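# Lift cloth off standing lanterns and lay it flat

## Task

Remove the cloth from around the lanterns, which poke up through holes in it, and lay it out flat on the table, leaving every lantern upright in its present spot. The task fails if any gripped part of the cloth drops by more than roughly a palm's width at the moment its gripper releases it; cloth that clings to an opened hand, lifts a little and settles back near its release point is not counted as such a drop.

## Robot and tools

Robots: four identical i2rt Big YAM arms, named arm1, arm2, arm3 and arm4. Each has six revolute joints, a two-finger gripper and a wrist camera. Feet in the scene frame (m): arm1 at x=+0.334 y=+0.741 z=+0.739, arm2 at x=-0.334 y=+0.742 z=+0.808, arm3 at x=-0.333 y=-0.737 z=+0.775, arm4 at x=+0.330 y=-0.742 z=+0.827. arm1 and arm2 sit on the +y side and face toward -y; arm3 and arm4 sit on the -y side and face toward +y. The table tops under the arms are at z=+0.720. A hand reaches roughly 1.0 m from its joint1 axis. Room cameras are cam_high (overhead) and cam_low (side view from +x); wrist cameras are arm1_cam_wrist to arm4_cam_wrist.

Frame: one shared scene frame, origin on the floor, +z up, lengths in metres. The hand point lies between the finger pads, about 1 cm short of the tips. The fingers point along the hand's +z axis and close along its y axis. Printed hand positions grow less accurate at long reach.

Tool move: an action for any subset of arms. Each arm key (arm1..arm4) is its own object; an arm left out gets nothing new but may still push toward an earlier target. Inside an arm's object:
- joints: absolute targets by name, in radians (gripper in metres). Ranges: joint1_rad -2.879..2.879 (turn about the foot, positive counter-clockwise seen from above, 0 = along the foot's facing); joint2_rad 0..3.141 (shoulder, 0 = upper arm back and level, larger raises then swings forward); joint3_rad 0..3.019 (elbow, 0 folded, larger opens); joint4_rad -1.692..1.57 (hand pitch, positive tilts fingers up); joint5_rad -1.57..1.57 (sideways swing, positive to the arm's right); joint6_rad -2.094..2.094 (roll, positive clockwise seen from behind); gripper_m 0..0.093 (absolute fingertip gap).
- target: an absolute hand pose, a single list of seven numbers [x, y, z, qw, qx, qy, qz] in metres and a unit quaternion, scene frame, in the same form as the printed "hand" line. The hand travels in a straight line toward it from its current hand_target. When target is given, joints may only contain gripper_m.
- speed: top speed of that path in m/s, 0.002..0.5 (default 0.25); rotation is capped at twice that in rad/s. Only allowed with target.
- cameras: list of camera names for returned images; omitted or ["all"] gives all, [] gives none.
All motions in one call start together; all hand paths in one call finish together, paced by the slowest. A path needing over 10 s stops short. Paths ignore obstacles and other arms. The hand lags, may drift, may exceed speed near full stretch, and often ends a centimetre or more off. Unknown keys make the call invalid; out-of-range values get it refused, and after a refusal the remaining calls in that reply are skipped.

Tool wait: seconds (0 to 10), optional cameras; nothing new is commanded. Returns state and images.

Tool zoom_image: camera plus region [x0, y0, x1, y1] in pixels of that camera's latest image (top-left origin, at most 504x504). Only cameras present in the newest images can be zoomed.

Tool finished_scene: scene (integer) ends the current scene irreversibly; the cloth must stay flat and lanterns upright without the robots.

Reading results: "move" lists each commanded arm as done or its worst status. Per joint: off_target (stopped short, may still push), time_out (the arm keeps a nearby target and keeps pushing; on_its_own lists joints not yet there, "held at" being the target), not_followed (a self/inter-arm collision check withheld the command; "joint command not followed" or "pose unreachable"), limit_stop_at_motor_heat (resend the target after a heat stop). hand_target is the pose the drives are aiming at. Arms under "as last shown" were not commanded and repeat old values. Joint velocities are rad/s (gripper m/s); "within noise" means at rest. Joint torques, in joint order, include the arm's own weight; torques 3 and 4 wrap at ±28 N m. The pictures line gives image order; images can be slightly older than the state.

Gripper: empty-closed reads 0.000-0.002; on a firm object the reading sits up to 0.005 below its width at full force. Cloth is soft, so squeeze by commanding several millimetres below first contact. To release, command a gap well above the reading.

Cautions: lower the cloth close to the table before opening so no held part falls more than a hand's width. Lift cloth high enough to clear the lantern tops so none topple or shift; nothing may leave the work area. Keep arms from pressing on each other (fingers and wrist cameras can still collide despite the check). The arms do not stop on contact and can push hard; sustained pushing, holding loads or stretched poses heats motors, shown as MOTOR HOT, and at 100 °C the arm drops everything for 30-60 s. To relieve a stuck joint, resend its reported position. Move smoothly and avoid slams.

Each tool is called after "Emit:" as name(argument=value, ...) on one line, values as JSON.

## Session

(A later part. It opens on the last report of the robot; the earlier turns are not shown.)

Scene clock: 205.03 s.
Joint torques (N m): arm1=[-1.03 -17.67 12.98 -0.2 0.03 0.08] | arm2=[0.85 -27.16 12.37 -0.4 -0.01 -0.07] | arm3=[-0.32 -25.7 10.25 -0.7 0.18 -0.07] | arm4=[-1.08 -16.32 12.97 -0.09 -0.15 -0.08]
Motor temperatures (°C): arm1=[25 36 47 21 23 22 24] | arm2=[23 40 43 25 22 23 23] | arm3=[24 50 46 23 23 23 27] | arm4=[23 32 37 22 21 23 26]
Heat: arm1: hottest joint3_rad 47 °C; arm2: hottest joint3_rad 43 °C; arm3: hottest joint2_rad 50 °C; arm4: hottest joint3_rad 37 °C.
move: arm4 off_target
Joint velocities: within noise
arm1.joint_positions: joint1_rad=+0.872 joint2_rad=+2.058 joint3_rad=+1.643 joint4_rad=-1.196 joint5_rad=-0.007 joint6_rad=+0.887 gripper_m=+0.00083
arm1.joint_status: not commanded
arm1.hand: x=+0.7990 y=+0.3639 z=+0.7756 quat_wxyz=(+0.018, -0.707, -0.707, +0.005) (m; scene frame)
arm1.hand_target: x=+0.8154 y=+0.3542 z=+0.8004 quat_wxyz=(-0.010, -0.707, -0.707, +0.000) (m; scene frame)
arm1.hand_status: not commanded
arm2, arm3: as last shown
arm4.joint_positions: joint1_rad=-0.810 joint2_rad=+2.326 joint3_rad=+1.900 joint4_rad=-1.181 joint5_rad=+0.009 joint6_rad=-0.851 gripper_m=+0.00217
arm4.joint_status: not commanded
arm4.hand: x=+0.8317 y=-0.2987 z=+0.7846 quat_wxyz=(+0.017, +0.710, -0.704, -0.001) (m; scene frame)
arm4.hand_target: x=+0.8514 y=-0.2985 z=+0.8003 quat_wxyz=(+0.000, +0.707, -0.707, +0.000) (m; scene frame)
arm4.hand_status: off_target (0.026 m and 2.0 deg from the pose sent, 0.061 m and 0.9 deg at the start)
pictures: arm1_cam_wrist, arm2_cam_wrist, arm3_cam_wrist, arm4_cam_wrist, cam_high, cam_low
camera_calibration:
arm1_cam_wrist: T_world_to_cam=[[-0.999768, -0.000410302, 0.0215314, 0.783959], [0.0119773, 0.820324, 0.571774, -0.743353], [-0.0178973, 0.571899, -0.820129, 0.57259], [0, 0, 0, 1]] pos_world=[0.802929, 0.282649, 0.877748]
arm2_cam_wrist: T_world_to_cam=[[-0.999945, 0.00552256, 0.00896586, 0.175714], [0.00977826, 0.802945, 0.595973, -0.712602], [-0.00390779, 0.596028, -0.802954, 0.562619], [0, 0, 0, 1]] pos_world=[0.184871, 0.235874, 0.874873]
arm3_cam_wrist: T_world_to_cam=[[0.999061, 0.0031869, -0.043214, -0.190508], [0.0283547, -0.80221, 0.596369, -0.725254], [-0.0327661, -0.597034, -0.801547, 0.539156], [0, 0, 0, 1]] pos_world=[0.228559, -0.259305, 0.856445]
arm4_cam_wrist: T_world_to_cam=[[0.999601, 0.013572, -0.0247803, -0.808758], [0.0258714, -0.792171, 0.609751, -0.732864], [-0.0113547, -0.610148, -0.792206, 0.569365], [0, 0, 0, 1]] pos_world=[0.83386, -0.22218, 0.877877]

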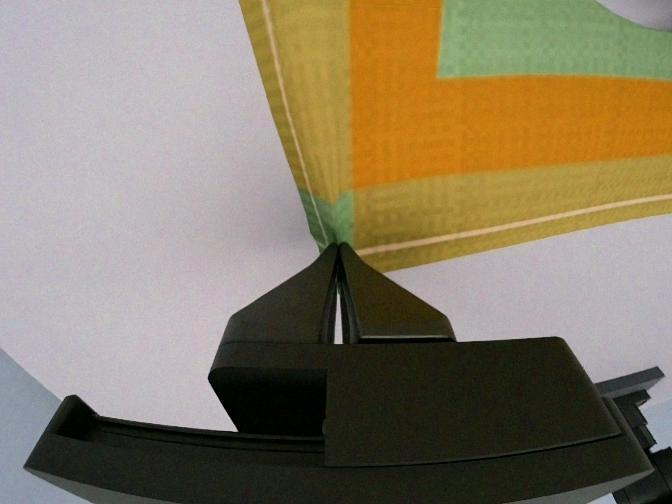

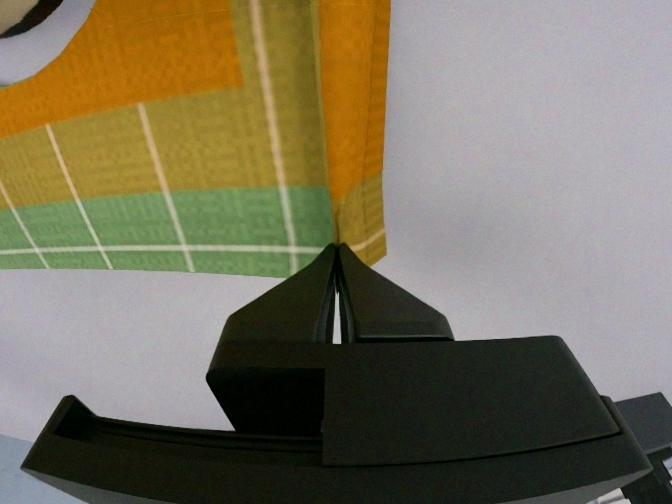

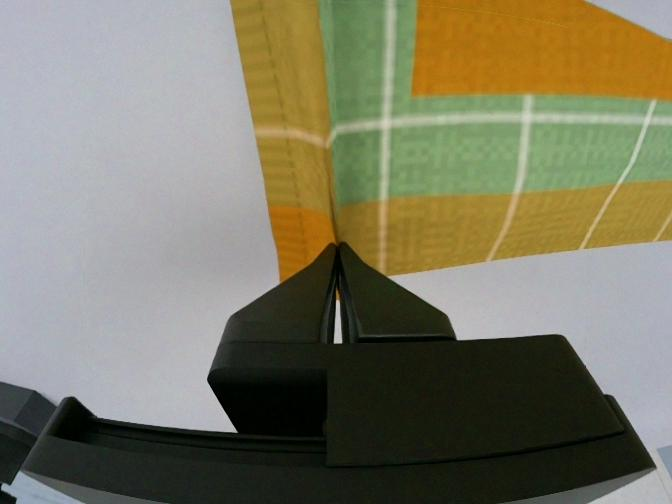

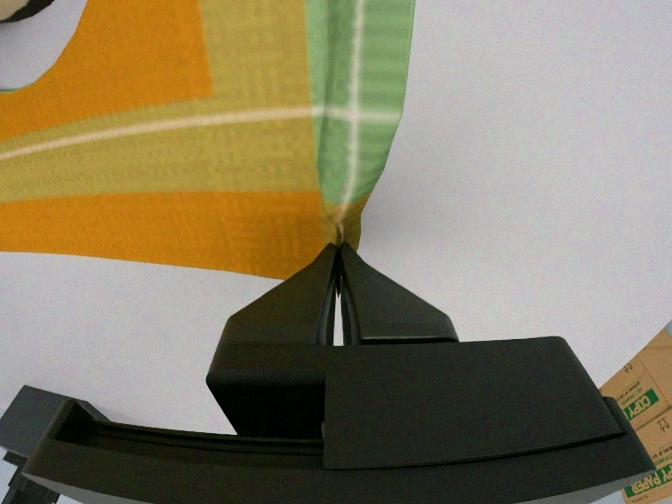

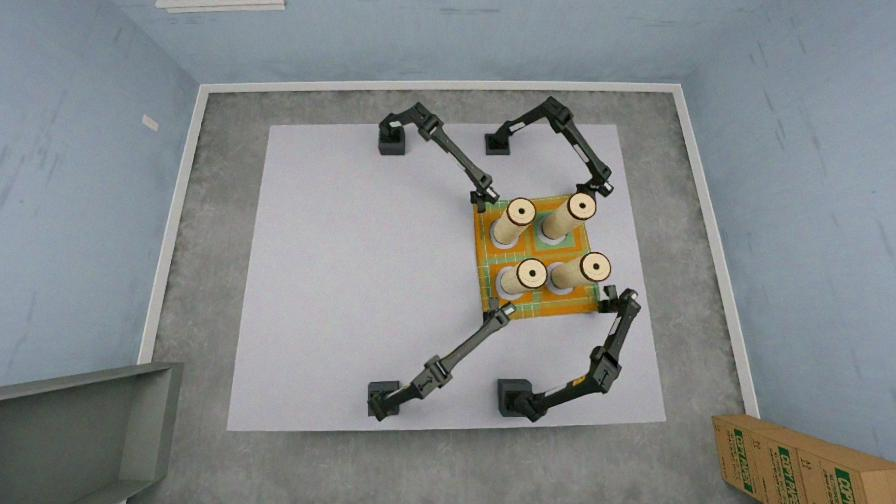

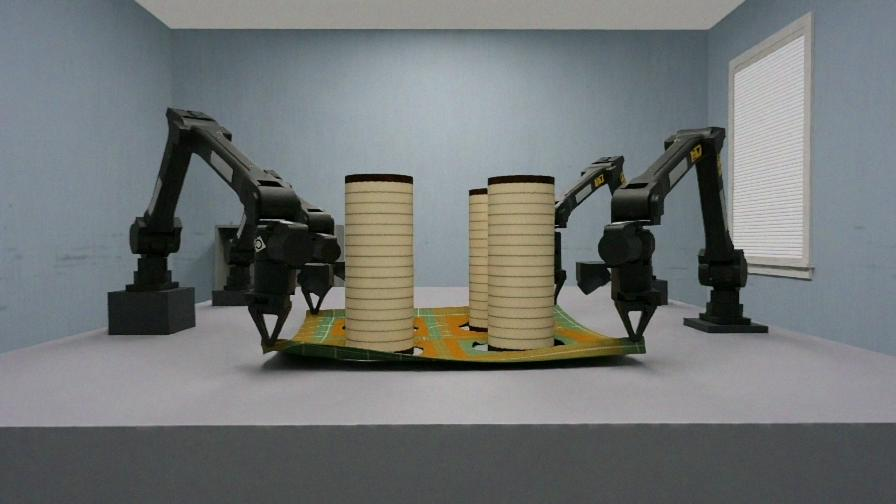

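Emit:
move(arm1={"target": [0.8196, 0.359, 1.288, 0.38, 0.596, 0.596, -0.38], "speed": 0.22}, arm2={"target": [0.1885, 0.3104, 1.292, 0.38, 0.596, 0.596, -0.38], "speed": 0.22}, arm3={"target": [0.2487, -0.3371, 1.295, -0.4663, 0.51, -0.6077, -0.3913], "speed": 0.22}, arm4={"target": [0.8603, -0.309, 1.269, -0.38, 0.596, -0.596, -0.38], "speed": 0.22}, cameras=["all"])

Emit:
zoom_image(camera="cam_low", region=[220, 60, 700, 380])

Scene clock: 228.73 s.
Joint torques (N m): arm1=[-0.21 -12.69 14.52 1.48 0.64 -0.06] | arm2=[1.44 -22.89 15.23 1.73 0.72 -0.18] | arm3=[-0.67 -20.25 12.74 1.91 -0.06 0.13] | arm4=[-1.08 -12.45 16.13 2.03 -0.56 0.15]
Motor temperatures (°C): arm1=[25 36 49 21 24 22 24] | arm2=[23 40 43 25 22 23 23] | arm3=[24 51 47 23 23 23 28] | arm4=[23 35 37 22 21 23 26]
Heat: arm1: hottest joint3_rad 49 °C; arm2: hottest joint3_rad 43 °C; arm3: hottest joint2_rad 51 °C; arm4: hottest joint3_rad 37 °C.
move: arm1 off_target; arm2 off_target; arm3 off_target; arm4 off_target
Joint velocities: within noise
arm1.joint_positions: joint1_rad=+1.091 joint2_rad=+1.722 joint3_rad=+2.163 joint4_rad=-1.336 joint5_rad=+0.945 joint6_rad=+0.746 gripper_m=+0.00083
arm1.joint_status: not commanded
arm1.hand: x=+0.8111 y=+0.3539 z=+1.2636 quat_wxyz=(-0.355, -0.599, -0.603, +0.389) (m; scene frame)
arm1.hand_target: x=+0.8182 y=+0.3600 z=+1.2873 quat_wxyz=(-0.381, -0.596, -0.596, +0.380) (m; scene frame)
arm1.hand_status: off_target (0.026 m and 3.2 deg from the pose sent, 0.513 m and 66.1 deg at the start)
arm2.joint_positions: joint1_rad=+1.095 joint2_rad=+1.814 joint3_rad=+2.062 joint4_rad=-1.126 joint5_rad=+0.930 joint6_rad=+0.687 gripper_m=+0.00093
arm2.joint_status: not commanded
arm2.hand: x=+0.1856 y=+0.3073 z=+1.2464 quat_wxyz=(-0.343, -0.594, -0.616, +0.388) (m; scene frame)
arm2.hand_target: x=+0.1856 y=+0.3122 z=+1.2909 quat_wxyz=(-0.380, -0.596, -0.596, +0.380) (m; scene frame)
arm2.hand_status: off_target (0.046 m and 4.9 deg from the pose sent, 0.513 m and 65.5 deg at the start)
arm3.joint_positions: joint1_rad=-1.188 joint2_rad=+1.815 joint3_rad=+1.995 joint4_rad=-0.766 joint5_rad=-0.938 joint6_rad=-0.394 gripper_m=+0.00147
arm3.joint_status: not commanded
arm3.hand: x=+0.2470 y=-0.3282 z=+1.2356 quat_wxyz=(-0.421, +0.507, -0.634, -0.405) (m; scene frame)
arm3.hand_target: x=+0.2442 y=-0.3392 z=+1.2933 quat_wxyz=(-0.466, +0.510, -0.608, -0.391) (m; scene frame)
arm3.hand_status: off_target (0.060 m and 6.2 deg from the pose sent, 0.535 m and 76.9 deg at the start)
arm4.joint_positions: joint1_rad=-1.028 joint2_rad=+1.794 joint3_rad=+1.949 joint4_rad=-1.017 joint5_rad=-0.921 joint6_rad=-0.692 gripper_m=+0.00217
arm4.joint_status: not commanded
arm4.hand: x=+0.8462 y=-0.3026 z=+1.2378 quat_wxyz=(-0.350, +0.600, -0.605, -0.390) (m; scene frame)
arm4.hand_target: x=+0.8582 y=-0.3102 z=+1.2686 quat_wxyz=(-0.380, +0.596, -0.596, -0.380) (m; scene frame)
arm4.hand_status: off_target (0.035 m and 3.8 deg from the pose sent, 0.485 m and 66.4 deg at the start)
pictures: arm1_cam_wrist, arm2_cam_wrist, arm3_cam_wrist, arm4_cam_wrist, cam_high, cam_low
camera_calibration:
arm1_cam_wrist: T_world_to_cam=[[-0.999112, 0.010496, 0.0407933, 0.756837], [-0.0110587, 0.869123, -0.494473, 0.334379], [-0.0406443, -0.494485, -0.868235, 1.43545], [0, 0, 0, 1]] pos_world=[0.818205, 0.411248, 1.38077]
arm2_cam_wrist: T_world_to_cam=[[-0.998006, 0.00412456, 0.06298, 0.108708], [-0.0240839, 0.89747, -0.440418, 0.281815], [-0.0583392, -0.441057, -0.895581, 1.3844], [0, 0, 0, 1]] pos_world=[0.196044, 0.35723, 1.35711]
arm3_cam_wrist: T_world_to_cam=[[0.984566, -0.153254, -0.0845122, -0.188404], [-0.173567, -0.793127, -0.583801, 0.510418], [0.0224411, 0.58946, -0.807486, 1.31065], [0, 0, 0, 1]] pos_world=[0.244675, -0.396622, 1.34039]
arm4_cam_wrist: T_world_to_cam=[[0.998627, 0.0255293, -0.0457375, -0.781605], [0.00213415, -0.892292, -0.451453, 0.290671], [-0.0523364, 0.450736, -0.891122, 1.40431], [0, 0, 0, 1]] pos_world=[0.853408, -0.353657, 1.34689]

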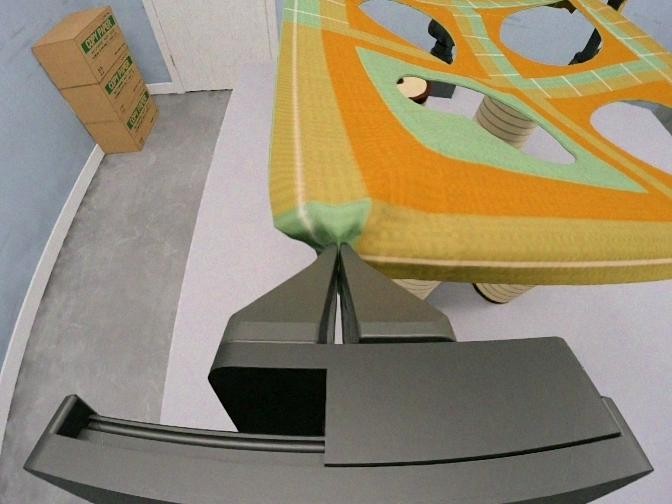

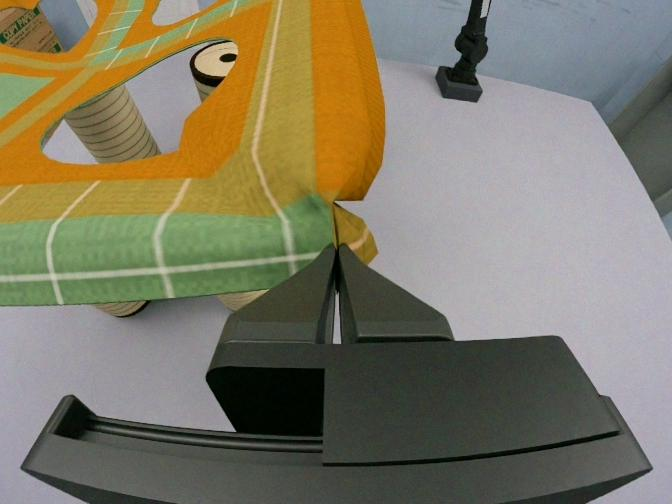

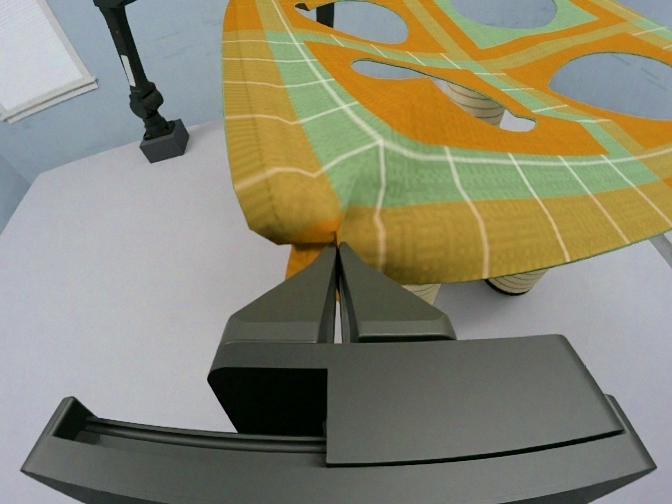

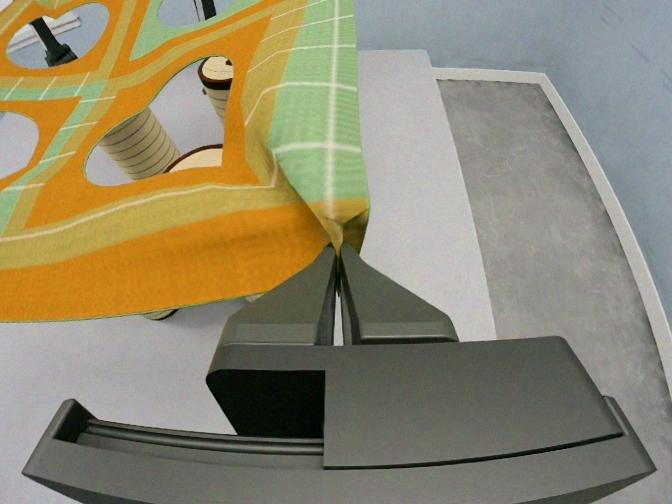

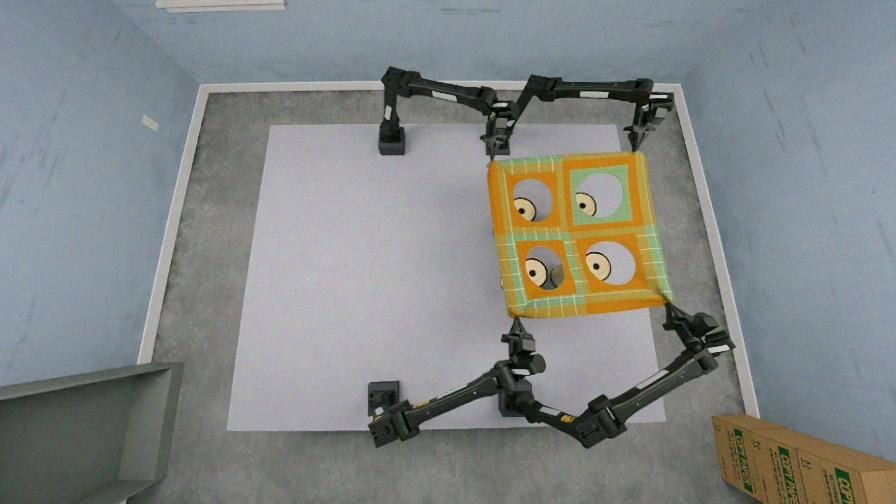

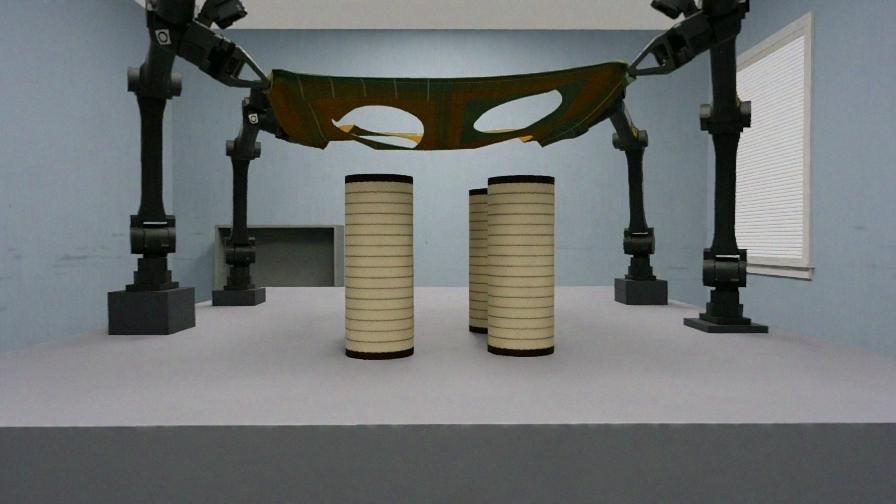

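Scaled by 1.050.

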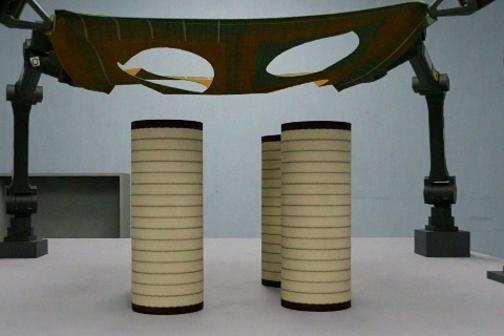

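Emit:
move(arm1={"target": [0.1196, 0.359, 1.288, 0.38, 0.596, 0.596, -0.38], "speed": 0.25}, arm2={"target": [-0.5115, 0.3104, 1.292, 0.38, 0.596, 0.596, -0.38], "speed": 0.25}, arm3={"target": [-0.4583, -0.3371, 1.295, -0.38, 0.596, -0.596, -0.38], "speed": 0.25}, arm4={"target": [0.1563, -0.309, 1.269, -0.38, 0.596, -0.596, -0.38], "speed": 0.25}, cameras=["cam_high", "cam_low"])

Scene clock: 252.73 s.
Joint torques (N m): arm1=[-0.79 -5.89 15.84 1.06 -0.49 -0.11] | arm2=[0.03 -9 16.4 1.88 -0.17 -0.17] | arm3=[0.26 -5.07 12.82 0.94 0.2 0.11] | arm4=[-0.03 -3.31 16.9 1.74 0.43 0.17]
Motor temperatures (°C): arm1=[25 34 47 21 24 22 24] | arm2=[22 39 46 25 22 23 24] | arm3=[24 51 51 23 23 23 28] | arm4=[23 33 41 22 21 23 27]
Heat: arm1: hottest joint3_rad 47 °C; arm2: hottest joint3_rad 46 °C; arm3: hottest joint2_rad 51 °C; arm4: hottest joint3_rad 41 °C.
move: arm1 off_target; arm2 off_target; arm3 off_target; arm4 off_target
Joint velocities: within noise
arm1.joint_positions: joint1_rad=-0.766 joint2_rad=+1.108 joint3_rad=+1.459 joint4_rad=-0.998 joint5_rad=-0.654 joint6_rad=-0.364 gripper_m=+0.00081
arm1.joint_status: not commanded
arm1.hand: x=+0.1125 y=+0.3552 z=+1.2493 quat_wxyz=(-0.378, -0.621, -0.590, +0.351) (m; scene frame)
arm1.hand_target: x=+0.1206 y=+0.3605 z=+1.2868 quat_wxyz=(-0.380, -0.596, -0.596, +0.381) (m; scene frame)
arm1.hand_status: off_target (0.039 m and 4.4 deg from the pose sent, 0.692 m and 3.2 deg at the start)
arm2.joint_positions: joint1_rad=-0.555 joint2_rad=+1.053 joint3_rad=+1.236 joint4_rad=-0.772 joint5_rad=-0.516 joint6_rad=-0.255 gripper_m=+0.00091
arm2.joint_status: not commanded
arm2.hand: x=-0.5074 y=+0.3114 z=+1.2444 quat_wxyz=(-0.375, -0.620, -0.599, +0.340) (m; scene frame)
arm2.hand_target: x=-0.5098 y=+0.3130 z=+1.2909 quat_wxyz=(-0.380, -0.596, -0.596, +0.380) (m; scene frame)
arm2.hand_status: off_target (0.048 m and 5.3 deg from the pose sent, 0.699 m and 4.9 deg at the start)
arm3.joint_positions: joint1_rad=+0.411 joint2_rad=+0.960 joint3_rad=+1.275 joint4_rad=-0.871 joint5_rad=+0.403 joint6_rad=+0.200 gripper_m=+0.00144
arm3.joint_status: not commanded
arm3.hand: x=-0.4581 y=-0.3327 z=+1.2530 quat_wxyz=(-0.373, +0.616, -0.600, -0.349) (m; scene frame)
arm3.hand_target: x=-0.4573 y=-0.3389 z=+1.2938 quat_wxyz=(-0.380, +0.596, -0.596, -0.380) (m; scene frame)
arm3.hand_status: off_target (0.042 m and 4.3 deg from the pose sent, 0.708 m and 12.3 deg at the start)
arm4.joint_positions: joint1_rad=+0.598 joint2_rad=+1.044 joint3_rad=+1.126 joint4_rad=-0.654 joint5_rad=+0.494 joint6_rad=+0.247 gripper_m=+0.00217
arm4.joint_status: not commanded
arm4.hand: x=+0.1548 y=-0.3125 z=+1.2320 quat_wxyz=(-0.373, +0.619, -0.594, -0.355) (m; scene frame)
arm4.hand_target: x=+0.1572 y=-0.3107 z=+1.2684 quat_wxyz=(-0.380, +0.596, -0.596, -0.380) (m; scene frame)
arm4.hand_status: off_target (0.037 m and 4.0 deg from the pose sent, 0.691 m and 3.8 deg at the start)
pictures: cam_high, cam_low

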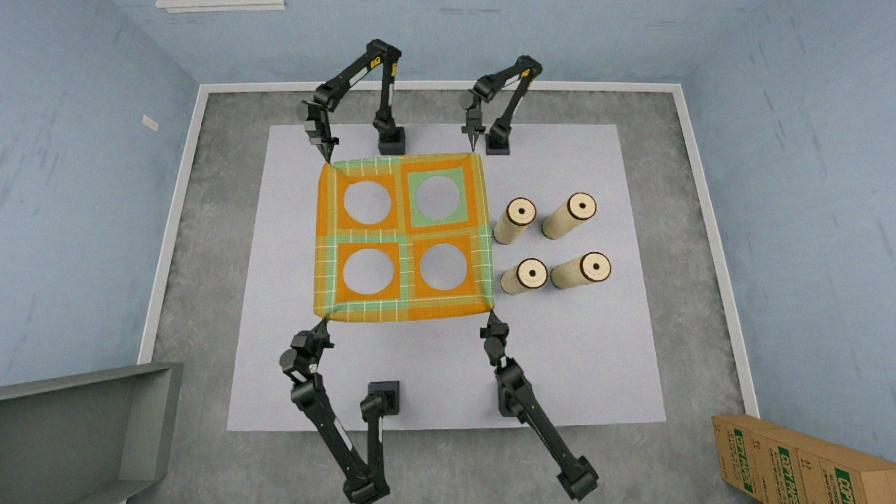

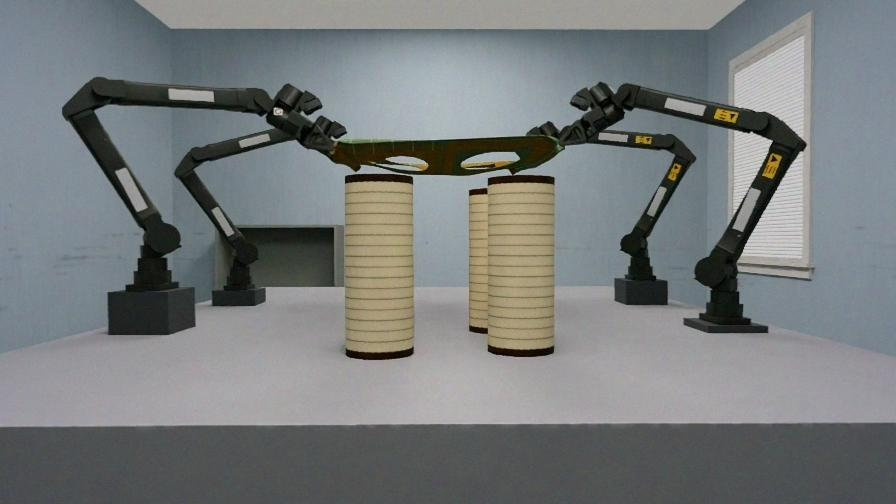

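Emit:
move(arm1={"target": [0.112, 0.3495, 0.775, 0.0, 0.7071, 0.7071, 0.0], "speed": 0.25}, arm2={"target": [-0.507, 0.3085, 0.775, 0.0, 0.7071, 0.7071, 0.0], "speed": 0.25}, arm3={"target": [-0.4597, -0.3395, 0.775, 0.0, 0.7071, -0.7071, 0.0], "speed": 0.25}, arm4={"target": [0.1563, -0.2955, 0.779, 0.0, 0.7071, -0.7071, 0.0], "speed": 0.25}, cameras=["all"])

Emit:
zoom_image(camera="cam_high", region=[290, 150, 510, 350])

Emit:
zoom_image(camera="cam_low", region=[240, 230, 680, 390])

Scene clock: 263.80 s.
Joint torques (N m): arm1=[-0.44 -12.51 8.29 -0.02 0.24 0.19] | arm2=[0.5 -17.9 8.96 0.24 0.3 0.01] | arm3=[0.26 -12.98 7.08 -0.02 -0.15 -0.12] | arm4=[-1.03 -9.88 9.43 -0.42 -0.05 -0.06]
Motor temperatures (°C): arm1=[25 33 49 21 24 22 24] | arm2=[22 37 46 25 22 23 24] | arm3=[24 48 51 23 23 23 28] | arm4=[23 32 41 22 21 23 27]
Heat: arm1: hottest joint3_rad 49 °C; arm2: hottest joint3_rad 46 °C; arm3: hottest joint3_rad 51 °C; arm4: hottest joint3_rad 41 °C.
move: arm1 done; arm2 off_target; arm3 off_target; arm4 off_target
Joint velocities: within noise
arm1.joint_positions: joint1_rad=-0.533 joint2_rad=+1.724 joint3_rad=+1.092 joint4_rad=-0.967 joint5_rad=-0.002 joint6_rad=-0.529 gripper_m=+0.00081
arm1.joint_status: not commanded
arm1.hand: x=+0.1122 y=+0.3523 z=+0.7688 quat_wxyz=(+0.000, -0.703, -0.711, -0.007) (m; scene frame)
arm1.hand_target: x=+0.1120 y=+0.3494 z=+0.7751 quat_wxyz=(+0.000, -0.707, -0.707, +0.000) (m; scene frame)
arm1.hand_status: done (0.007 m and 1.0 deg from the pose sent, 0.474 m and 62.2 deg at the start)
arm2.joint_positions: joint1_rad=-0.366 joint2_rad=+1.849 joint3_rad=+1.052 joint4_rad=-0.810 joint5_rad=-0.010 joint6_rad=-0.391 gripper_m=+0.00091
arm2.joint_status: not commanded
arm2.hand: x=-0.4984 y=+0.3242 z=+0.7629 quat_wxyz=(+0.003, -0.703, -0.711, -0.020) (m; scene frame)
arm2.hand_target: x=-0.5068 y=+0.3089 z=+0.7754 quat_wxyz=(+0.000, -0.707, -0.707, +0.000) (m; scene frame)
arm2.hand_status: off_target (0.022 m and 2.5 deg from the pose sent, 0.469 m and 60.9 deg at the start)
arm3.joint_positions: joint1_rad=+0.265 joint2_rad=+1.701 joint3_rad=+0.936 joint4_rad=-0.844 joint5_rad=+0.000 joint6_rad=+0.316 gripper_m=+0.00144
arm3.joint_status: not commanded
arm3.hand: x=-0.4533 y=-0.3509 z=+0.7642 quat_wxyz=(+0.003, +0.702, -0.712, +0.017) (m; scene frame)
arm3.hand_target: x=-0.4596 y=-0.3398 z=+0.7750 quat_wxyz=(+0.000, +0.707, -0.707, +0.000) (m; scene frame)
arm3.hand_status: off_target (0.017 m and 2.1 deg from the pose sent, 0.478 m and 61.5 deg at the start)
arm4.joint_positions: joint1_rad=+0.423 joint2_rad=+1.910 joint3_rad=+1.094 joint4_rad=-0.770 joint5_rad=+0.001 joint6_rad=+0.384 gripper_m=+0.00217
arm4.joint_status: not commanded
arm4.hand: x=+0.1527 y=-0.3066 z=+0.7722 quat_wxyz=(+0.001, +0.709, -0.706, +0.003) (m; scene frame)
arm4.hand_target: x=+0.1564 y=-0.2957 z=+0.7791 quat_wxyz=(+0.000, +0.707, -0.707, +0.000) (m; scene frame)
arm4.hand_status: off_target (0.013 m and 0.5 deg from the pose sent, 0.453 m and 62.0 deg at the start)
pictures: arm1_cam_wrist, arm2_cam_wrist, arm3_cam_wrist, arm4_cam_wrist, cam_high, cam_low
camera_calibration:
arm1_cam_wrist: T_world_to_cam=[[-0.999726, -0.0116514, -0.0203164, 0.133571], [-0.0210923, 0.824964, 0.564791, -0.71429], [0.0101797, 0.565065, -0.824984, 0.564406], [0, 0, 0, 1]] pos_world=[0.112723, 0.271894, 0.871764]
arm2_cam_wrist: T_world_to_cam=[[-0.999541, -0.00540518, -0.0297948, -0.470427], [-0.0226279, 0.787183, 0.616304, -0.732513], [0.0201227, 0.616696, -0.786944, 0.532256], [0, 0, 0, 1]] pos_world=[-0.497497, 0.245839, 0.85629]
arm3_cam_wrist: T_world_to_cam=[[0.99983, -0.0104556, 0.0151701, 0.438608], [-0.0174932, -0.797154, 0.603523, -0.742308], [0.00578266, -0.603686, -0.797202, 0.525054], [0, 0, 0, 1]] pos_world=[-0.454555, -0.27018, 0.85992]
arm4_cam_wrist: T_world_to_cam=[[0.999931, 0.0109118, 0.00438845, -0.153609], [0.00614889, -0.803094, 0.59582, -0.70357], [0.0100258, -0.595752, -0.803106, 0.556615], [0, 0, 0, 1]] pos_world=[0.152344, -0.231753, 0.866897]

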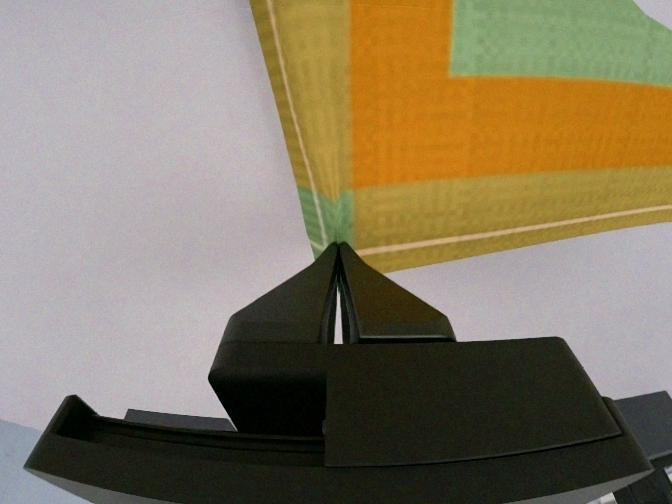

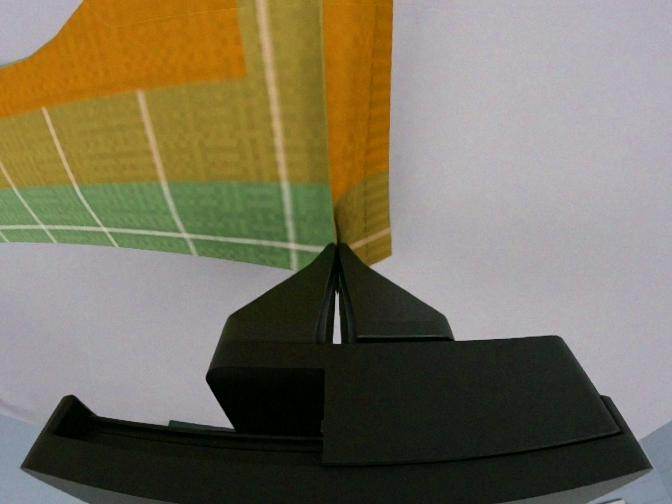

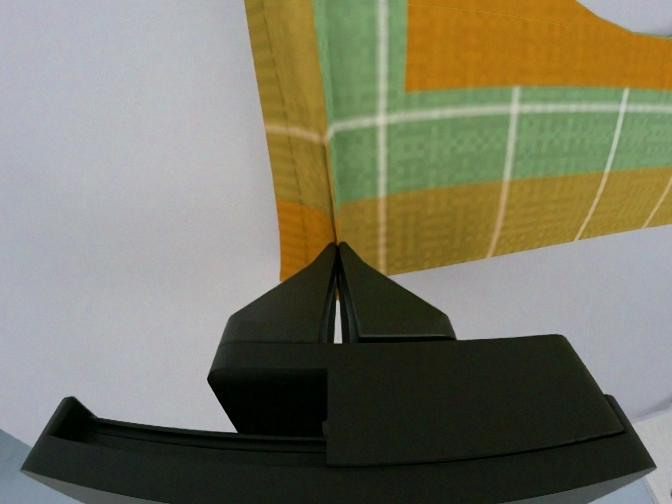

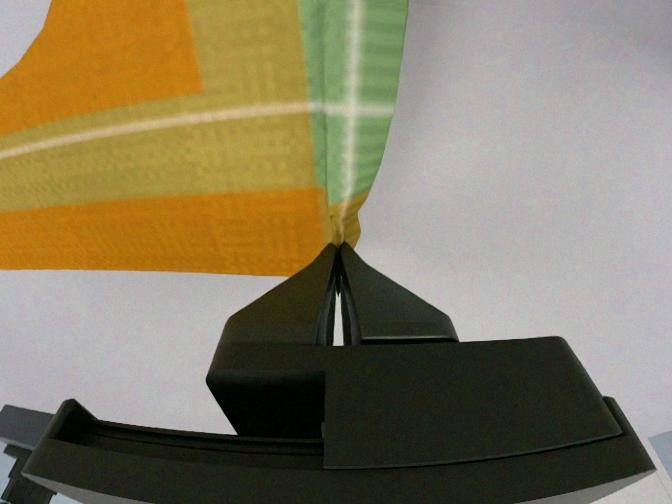

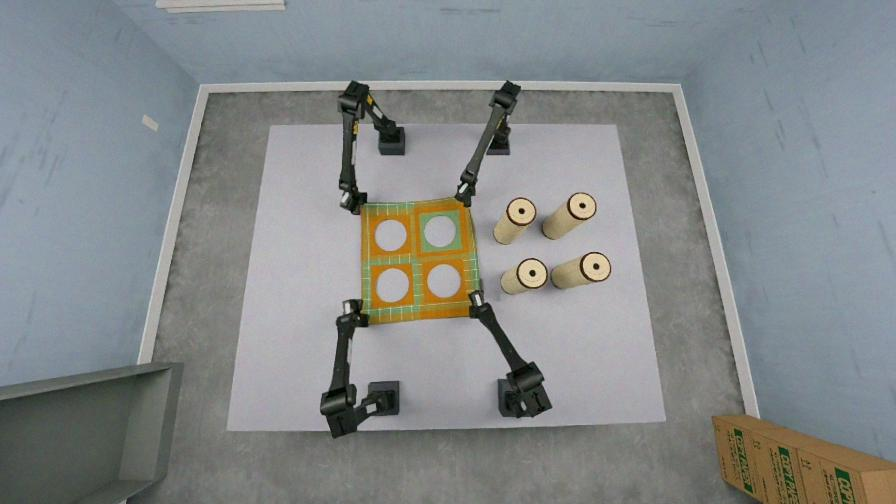

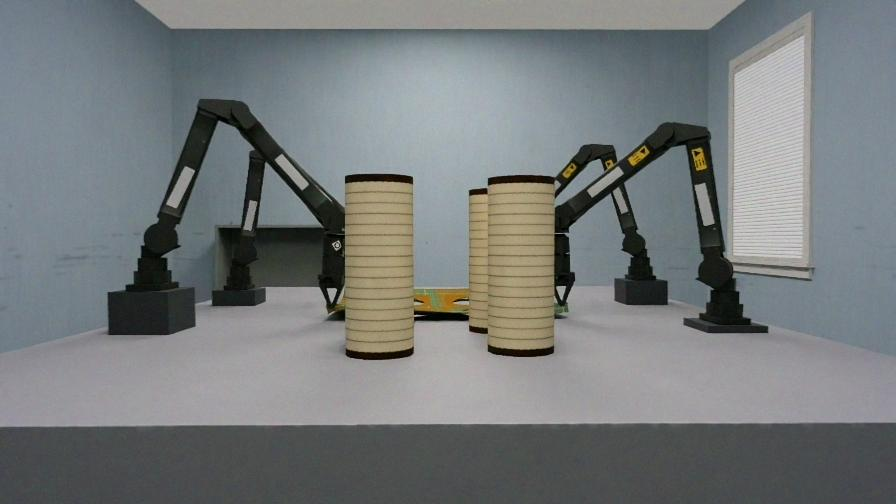

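Scaled by 2.291.

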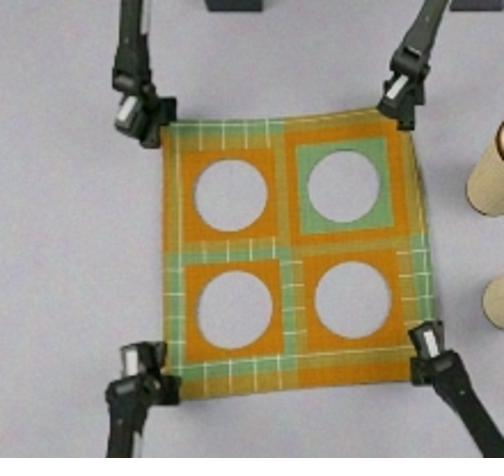

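Scaled by 1.145.

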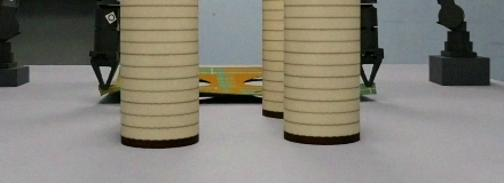

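Emit:
move(arm1={"target": [0.116, 0.357, 0.71, 0.0, 0.7071, 0.7071, 0.0], "speed": 0.1}, arm2={"target": [-0.508, 0.322, 0.71, 0.0, 0.7071, 0.7071, 0.0], "speed": 0.1}, arm3={"target": [-0.462, -0.349, 0.71, 0.0, 0.7071, -0.7071, 0.0], "speed": 0.1}, arm4={"target": [0.1595, -0.31, 0.715, 0.0, 0.7071, -0.7071, 0.0], "speed": 0.1}, cameras=["all"])

Emit:
zoom_image(camera="cam_high", region=[330, 180, 500, 340])

Emit:
zoom_image(camera="cam_low", region=[240, 230, 680, 390])

Scene clock: 280.60 s.
Joint torques (N m): arm1=[-1.08 -8.7 5.42 0.94 0.13 0.14] | arm2=[-0.62 -14.62 4.72 1.44 0.11 -0.1] | arm3=[1.03 -9.29 3.93 1.22 -0.04 0.03] | arm4=[-0.5 -7.47 4.93 1.17 -0.06 -0.01]
Motor temperatures (°C): arm1=[25 31 46 21 24 22 25] | arm2=[22 36 44 25 22 23 24] | arm3=[24 46 48 23 24 23 29] | arm4=[23 32 41 22 21 23 27]
Heat: arm1: hottest joint3_rad 46 °C; arm2: hottest joint3_rad 44 °C; arm3: hottest joint3_rad 48 °C; arm4: hottest joint3_rad 41 °C.
move: arm1 off_target; arm2 off_target; arm3 off_target; arm4 off_target
Joint velocities: within noise
arm1.joint_positions: joint1_rad=-0.533 joint2_rad=+1.771 joint3_rad=+1.035 joint4_rad=-0.812 joint5_rad=+0.001 joint6_rad=-0.528 gripper_m=+0.00081
arm1.joint_status: not commanded
arm1.hand: x=+0.1094 y=+0.3484 z=+0.7318 quat_wxyz=(-0.005, -0.704, -0.710, +0.018) (m; scene frame)
arm1.hand_target: x=+0.1163 y=+0.3576 z=+0.7111 quat_wxyz=(+0.000, -0.707, -0.707, +0.000) (m; scene frame)
arm1.hand_status: off_target (0.024 m and 2.2 deg from the pose sent, 0.059 m and 1.0 deg at the start)
arm2.joint_positions: joint1_rad=-0.366 joint2_rad=+1.915 joint3_rad=+1.037 joint4_rad=-0.663 joint5_rad=-0.005 joint6_rad=-0.390 gripper_m=+0.00091
arm2.joint_status: not commanded
arm2.hand: x=-0.5051 y=+0.3097 z=+0.7304 quat_wxyz=(-0.008, -0.703, -0.711, +0.011) (m; scene frame)
arm2.hand_target: x=-0.5074 y=+0.3225 z=+0.7111 quat_wxyz=(+0.000, -0.707, -0.707, +0.000) (m; scene frame)
arm2.hand_status: off_target (0.024 m and 1.7 deg from the pose sent, 0.054 m and 2.5 deg at the start)
arm3.joint_positions: joint1_rad=+0.267 joint2_rad=+1.771 joint3_rad=+0.909 joint4_rad=-0.690 joint5_rad=-0.004 joint6_rad=+0.315 gripper_m=+0.00144
arm3.joint_status: not commanded
arm3.hand: x=-0.4582 y=-0.3391 z=+0.7297 quat_wxyz=(-0.008, +0.703, -0.711, -0.010) (m; scene frame)
arm3.hand_target: x=-0.4615 y=-0.3497 z=+0.7111 quat_wxyz=(+0.000, +0.707, -0.707, +0.000) (m; scene frame)
arm3.hand_status: off_target (0.022 m and 1.6 deg from the pose sent, 0.055 m and 2.1 deg at the start)
arm4.joint_positions: joint1_rad=+0.423 joint2_rad=+1.976 joint3_rad=+1.075 joint4_rad=-0.639 joint5_rad=+0.001 joint6_rad=+0.384 gripper_m=+0.00217
arm4.joint_status: not commanded
arm4.hand: x=+0.1494 y=-0.2987 z=+0.7378 quat_wxyz=(-0.008, +0.709, -0.705, -0.018) (m; scene frame)
arm4.hand_target: x=+0.1594 y=-0.3107 z=+0.7163 quat_wxyz=(+0.000, +0.707, -0.707, +0.000) (m; scene frame)
arm4.hand_status: off_target (0.027 m and 2.2 deg from the pose sent, 0.058 m and 0.5 deg at the start)
pictures: arm1_cam_wrist, arm2_cam_wrist, arm3_cam_wrist, arm4_cam_wrist, cam_high, cam_low
camera_calibration:
arm1_cam_wrist: T_world_to_cam=[[-0.999909, -0.011003, 0.00774986, 0.109304], [-0.00522604, 0.848095, 0.529818, -0.674409], [-0.0124022, 0.529729, -0.848076, 0.567735], [0, 0, 0, 1]] pos_world=[0.112811, 0.27242, 0.837949]
arm2_cam_wrist: T_world_to_cam=[[-0.999982, -0.00597761, -0.000145144, -0.499881], [-0.00500122, 0.822847, 0.568242, -0.668227], [-0.00327729, 0.568232, -0.822862, 0.54517], [0, 0, 0, 1]] pos_world=[-0.501427, 0.237077, 0.828242]
arm3_cam_wrist: T_world_to_cam=[[0.999956, -0.00749944, -0.00568624, 0.46046], [-0.00302693, -0.828355, 0.560195, -0.684544], [-0.00891137, -0.560153, -0.828341, 0.53538], [0, 0, 0, 1]] pos_world=[-0.45774, -0.263698, 0.829574]
arm4_cam_wrist: T_world_to_cam=[[0.999852, 0.0114751, -0.0128165, -0.137391], [0.0166908, -0.827523, 0.561184, -0.660048], [-0.00416632, -0.561314, -0.827592, 0.564127], [0, 0, 0, 1]] pos_world=[0.150738, -0.227976, 0.835514]

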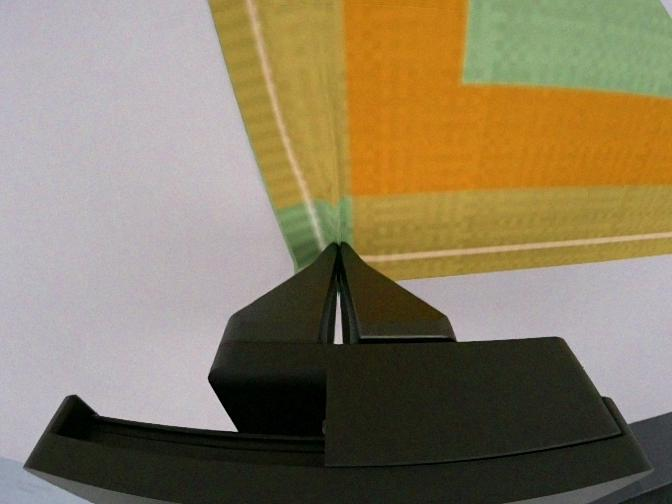

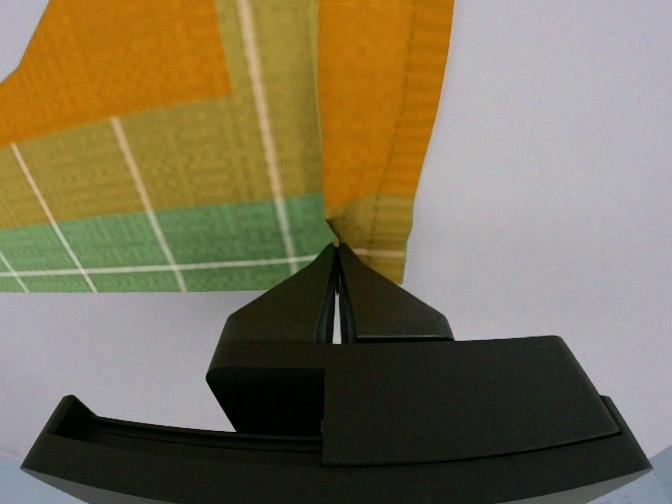

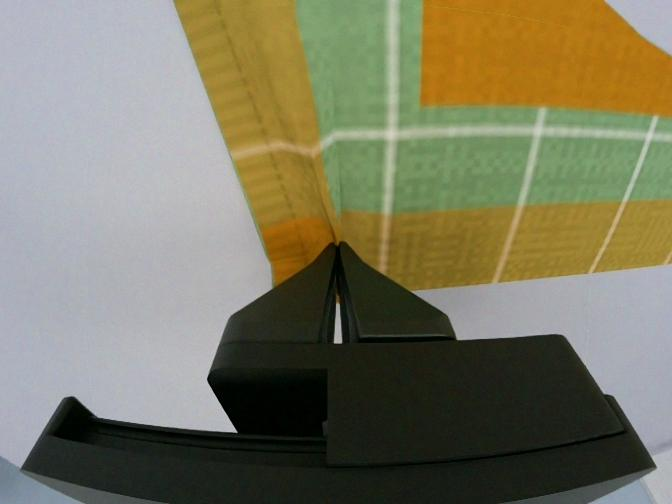

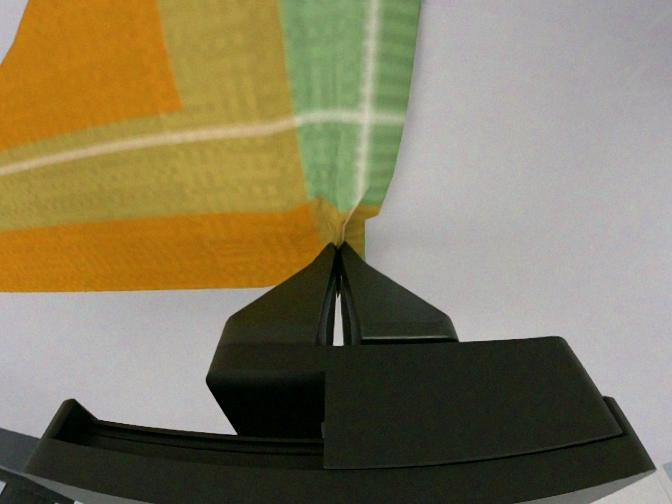

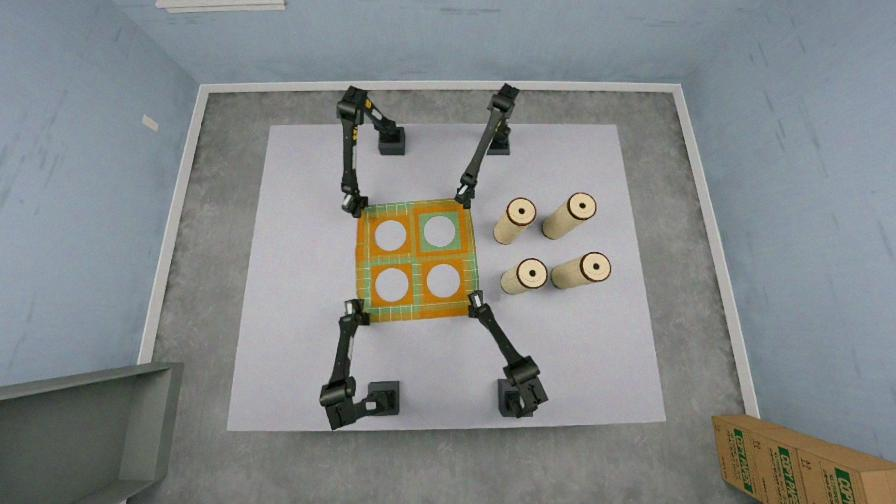

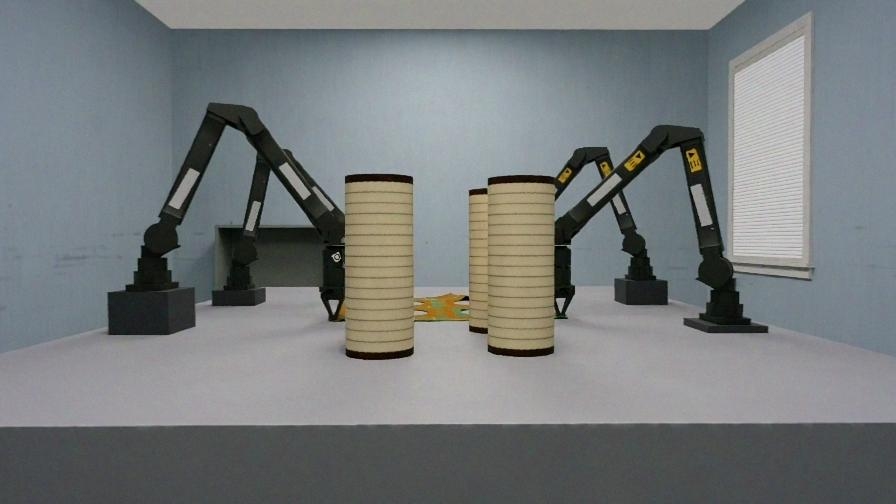

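Scaled by 2.965.

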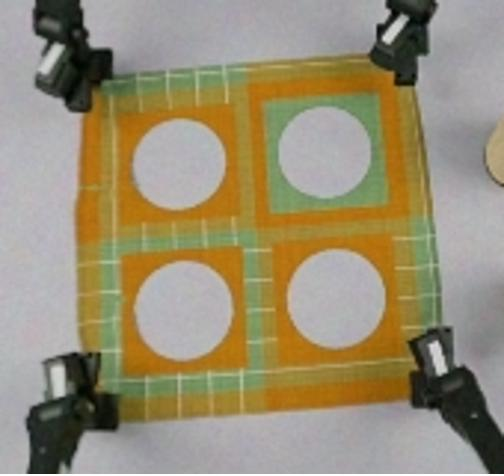

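Scaled by 1.145.

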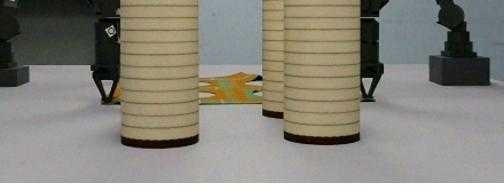

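Emit:
zoom_image(camera="cam_low", region=[310, 270, 600, 350])

Emit:
zoom_image(camera="cam_high", region=[345, 190, 425, 330])

Emit:
zoom_image(camera="cam_high", region=[415, 190, 495, 330])

Scaled by 1.738.

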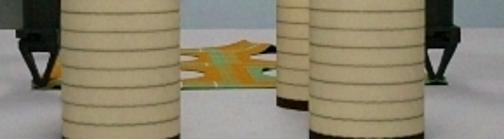

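Scaled by 3.600.

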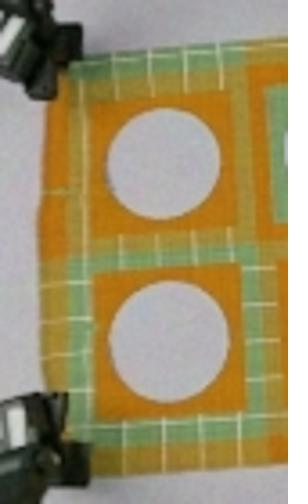

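Scaled by 3.600.

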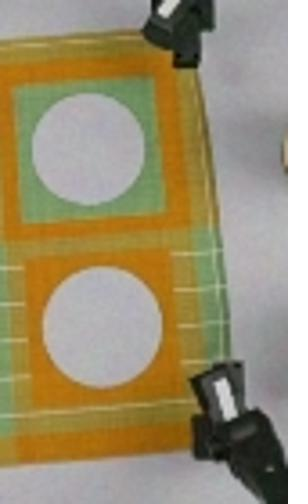

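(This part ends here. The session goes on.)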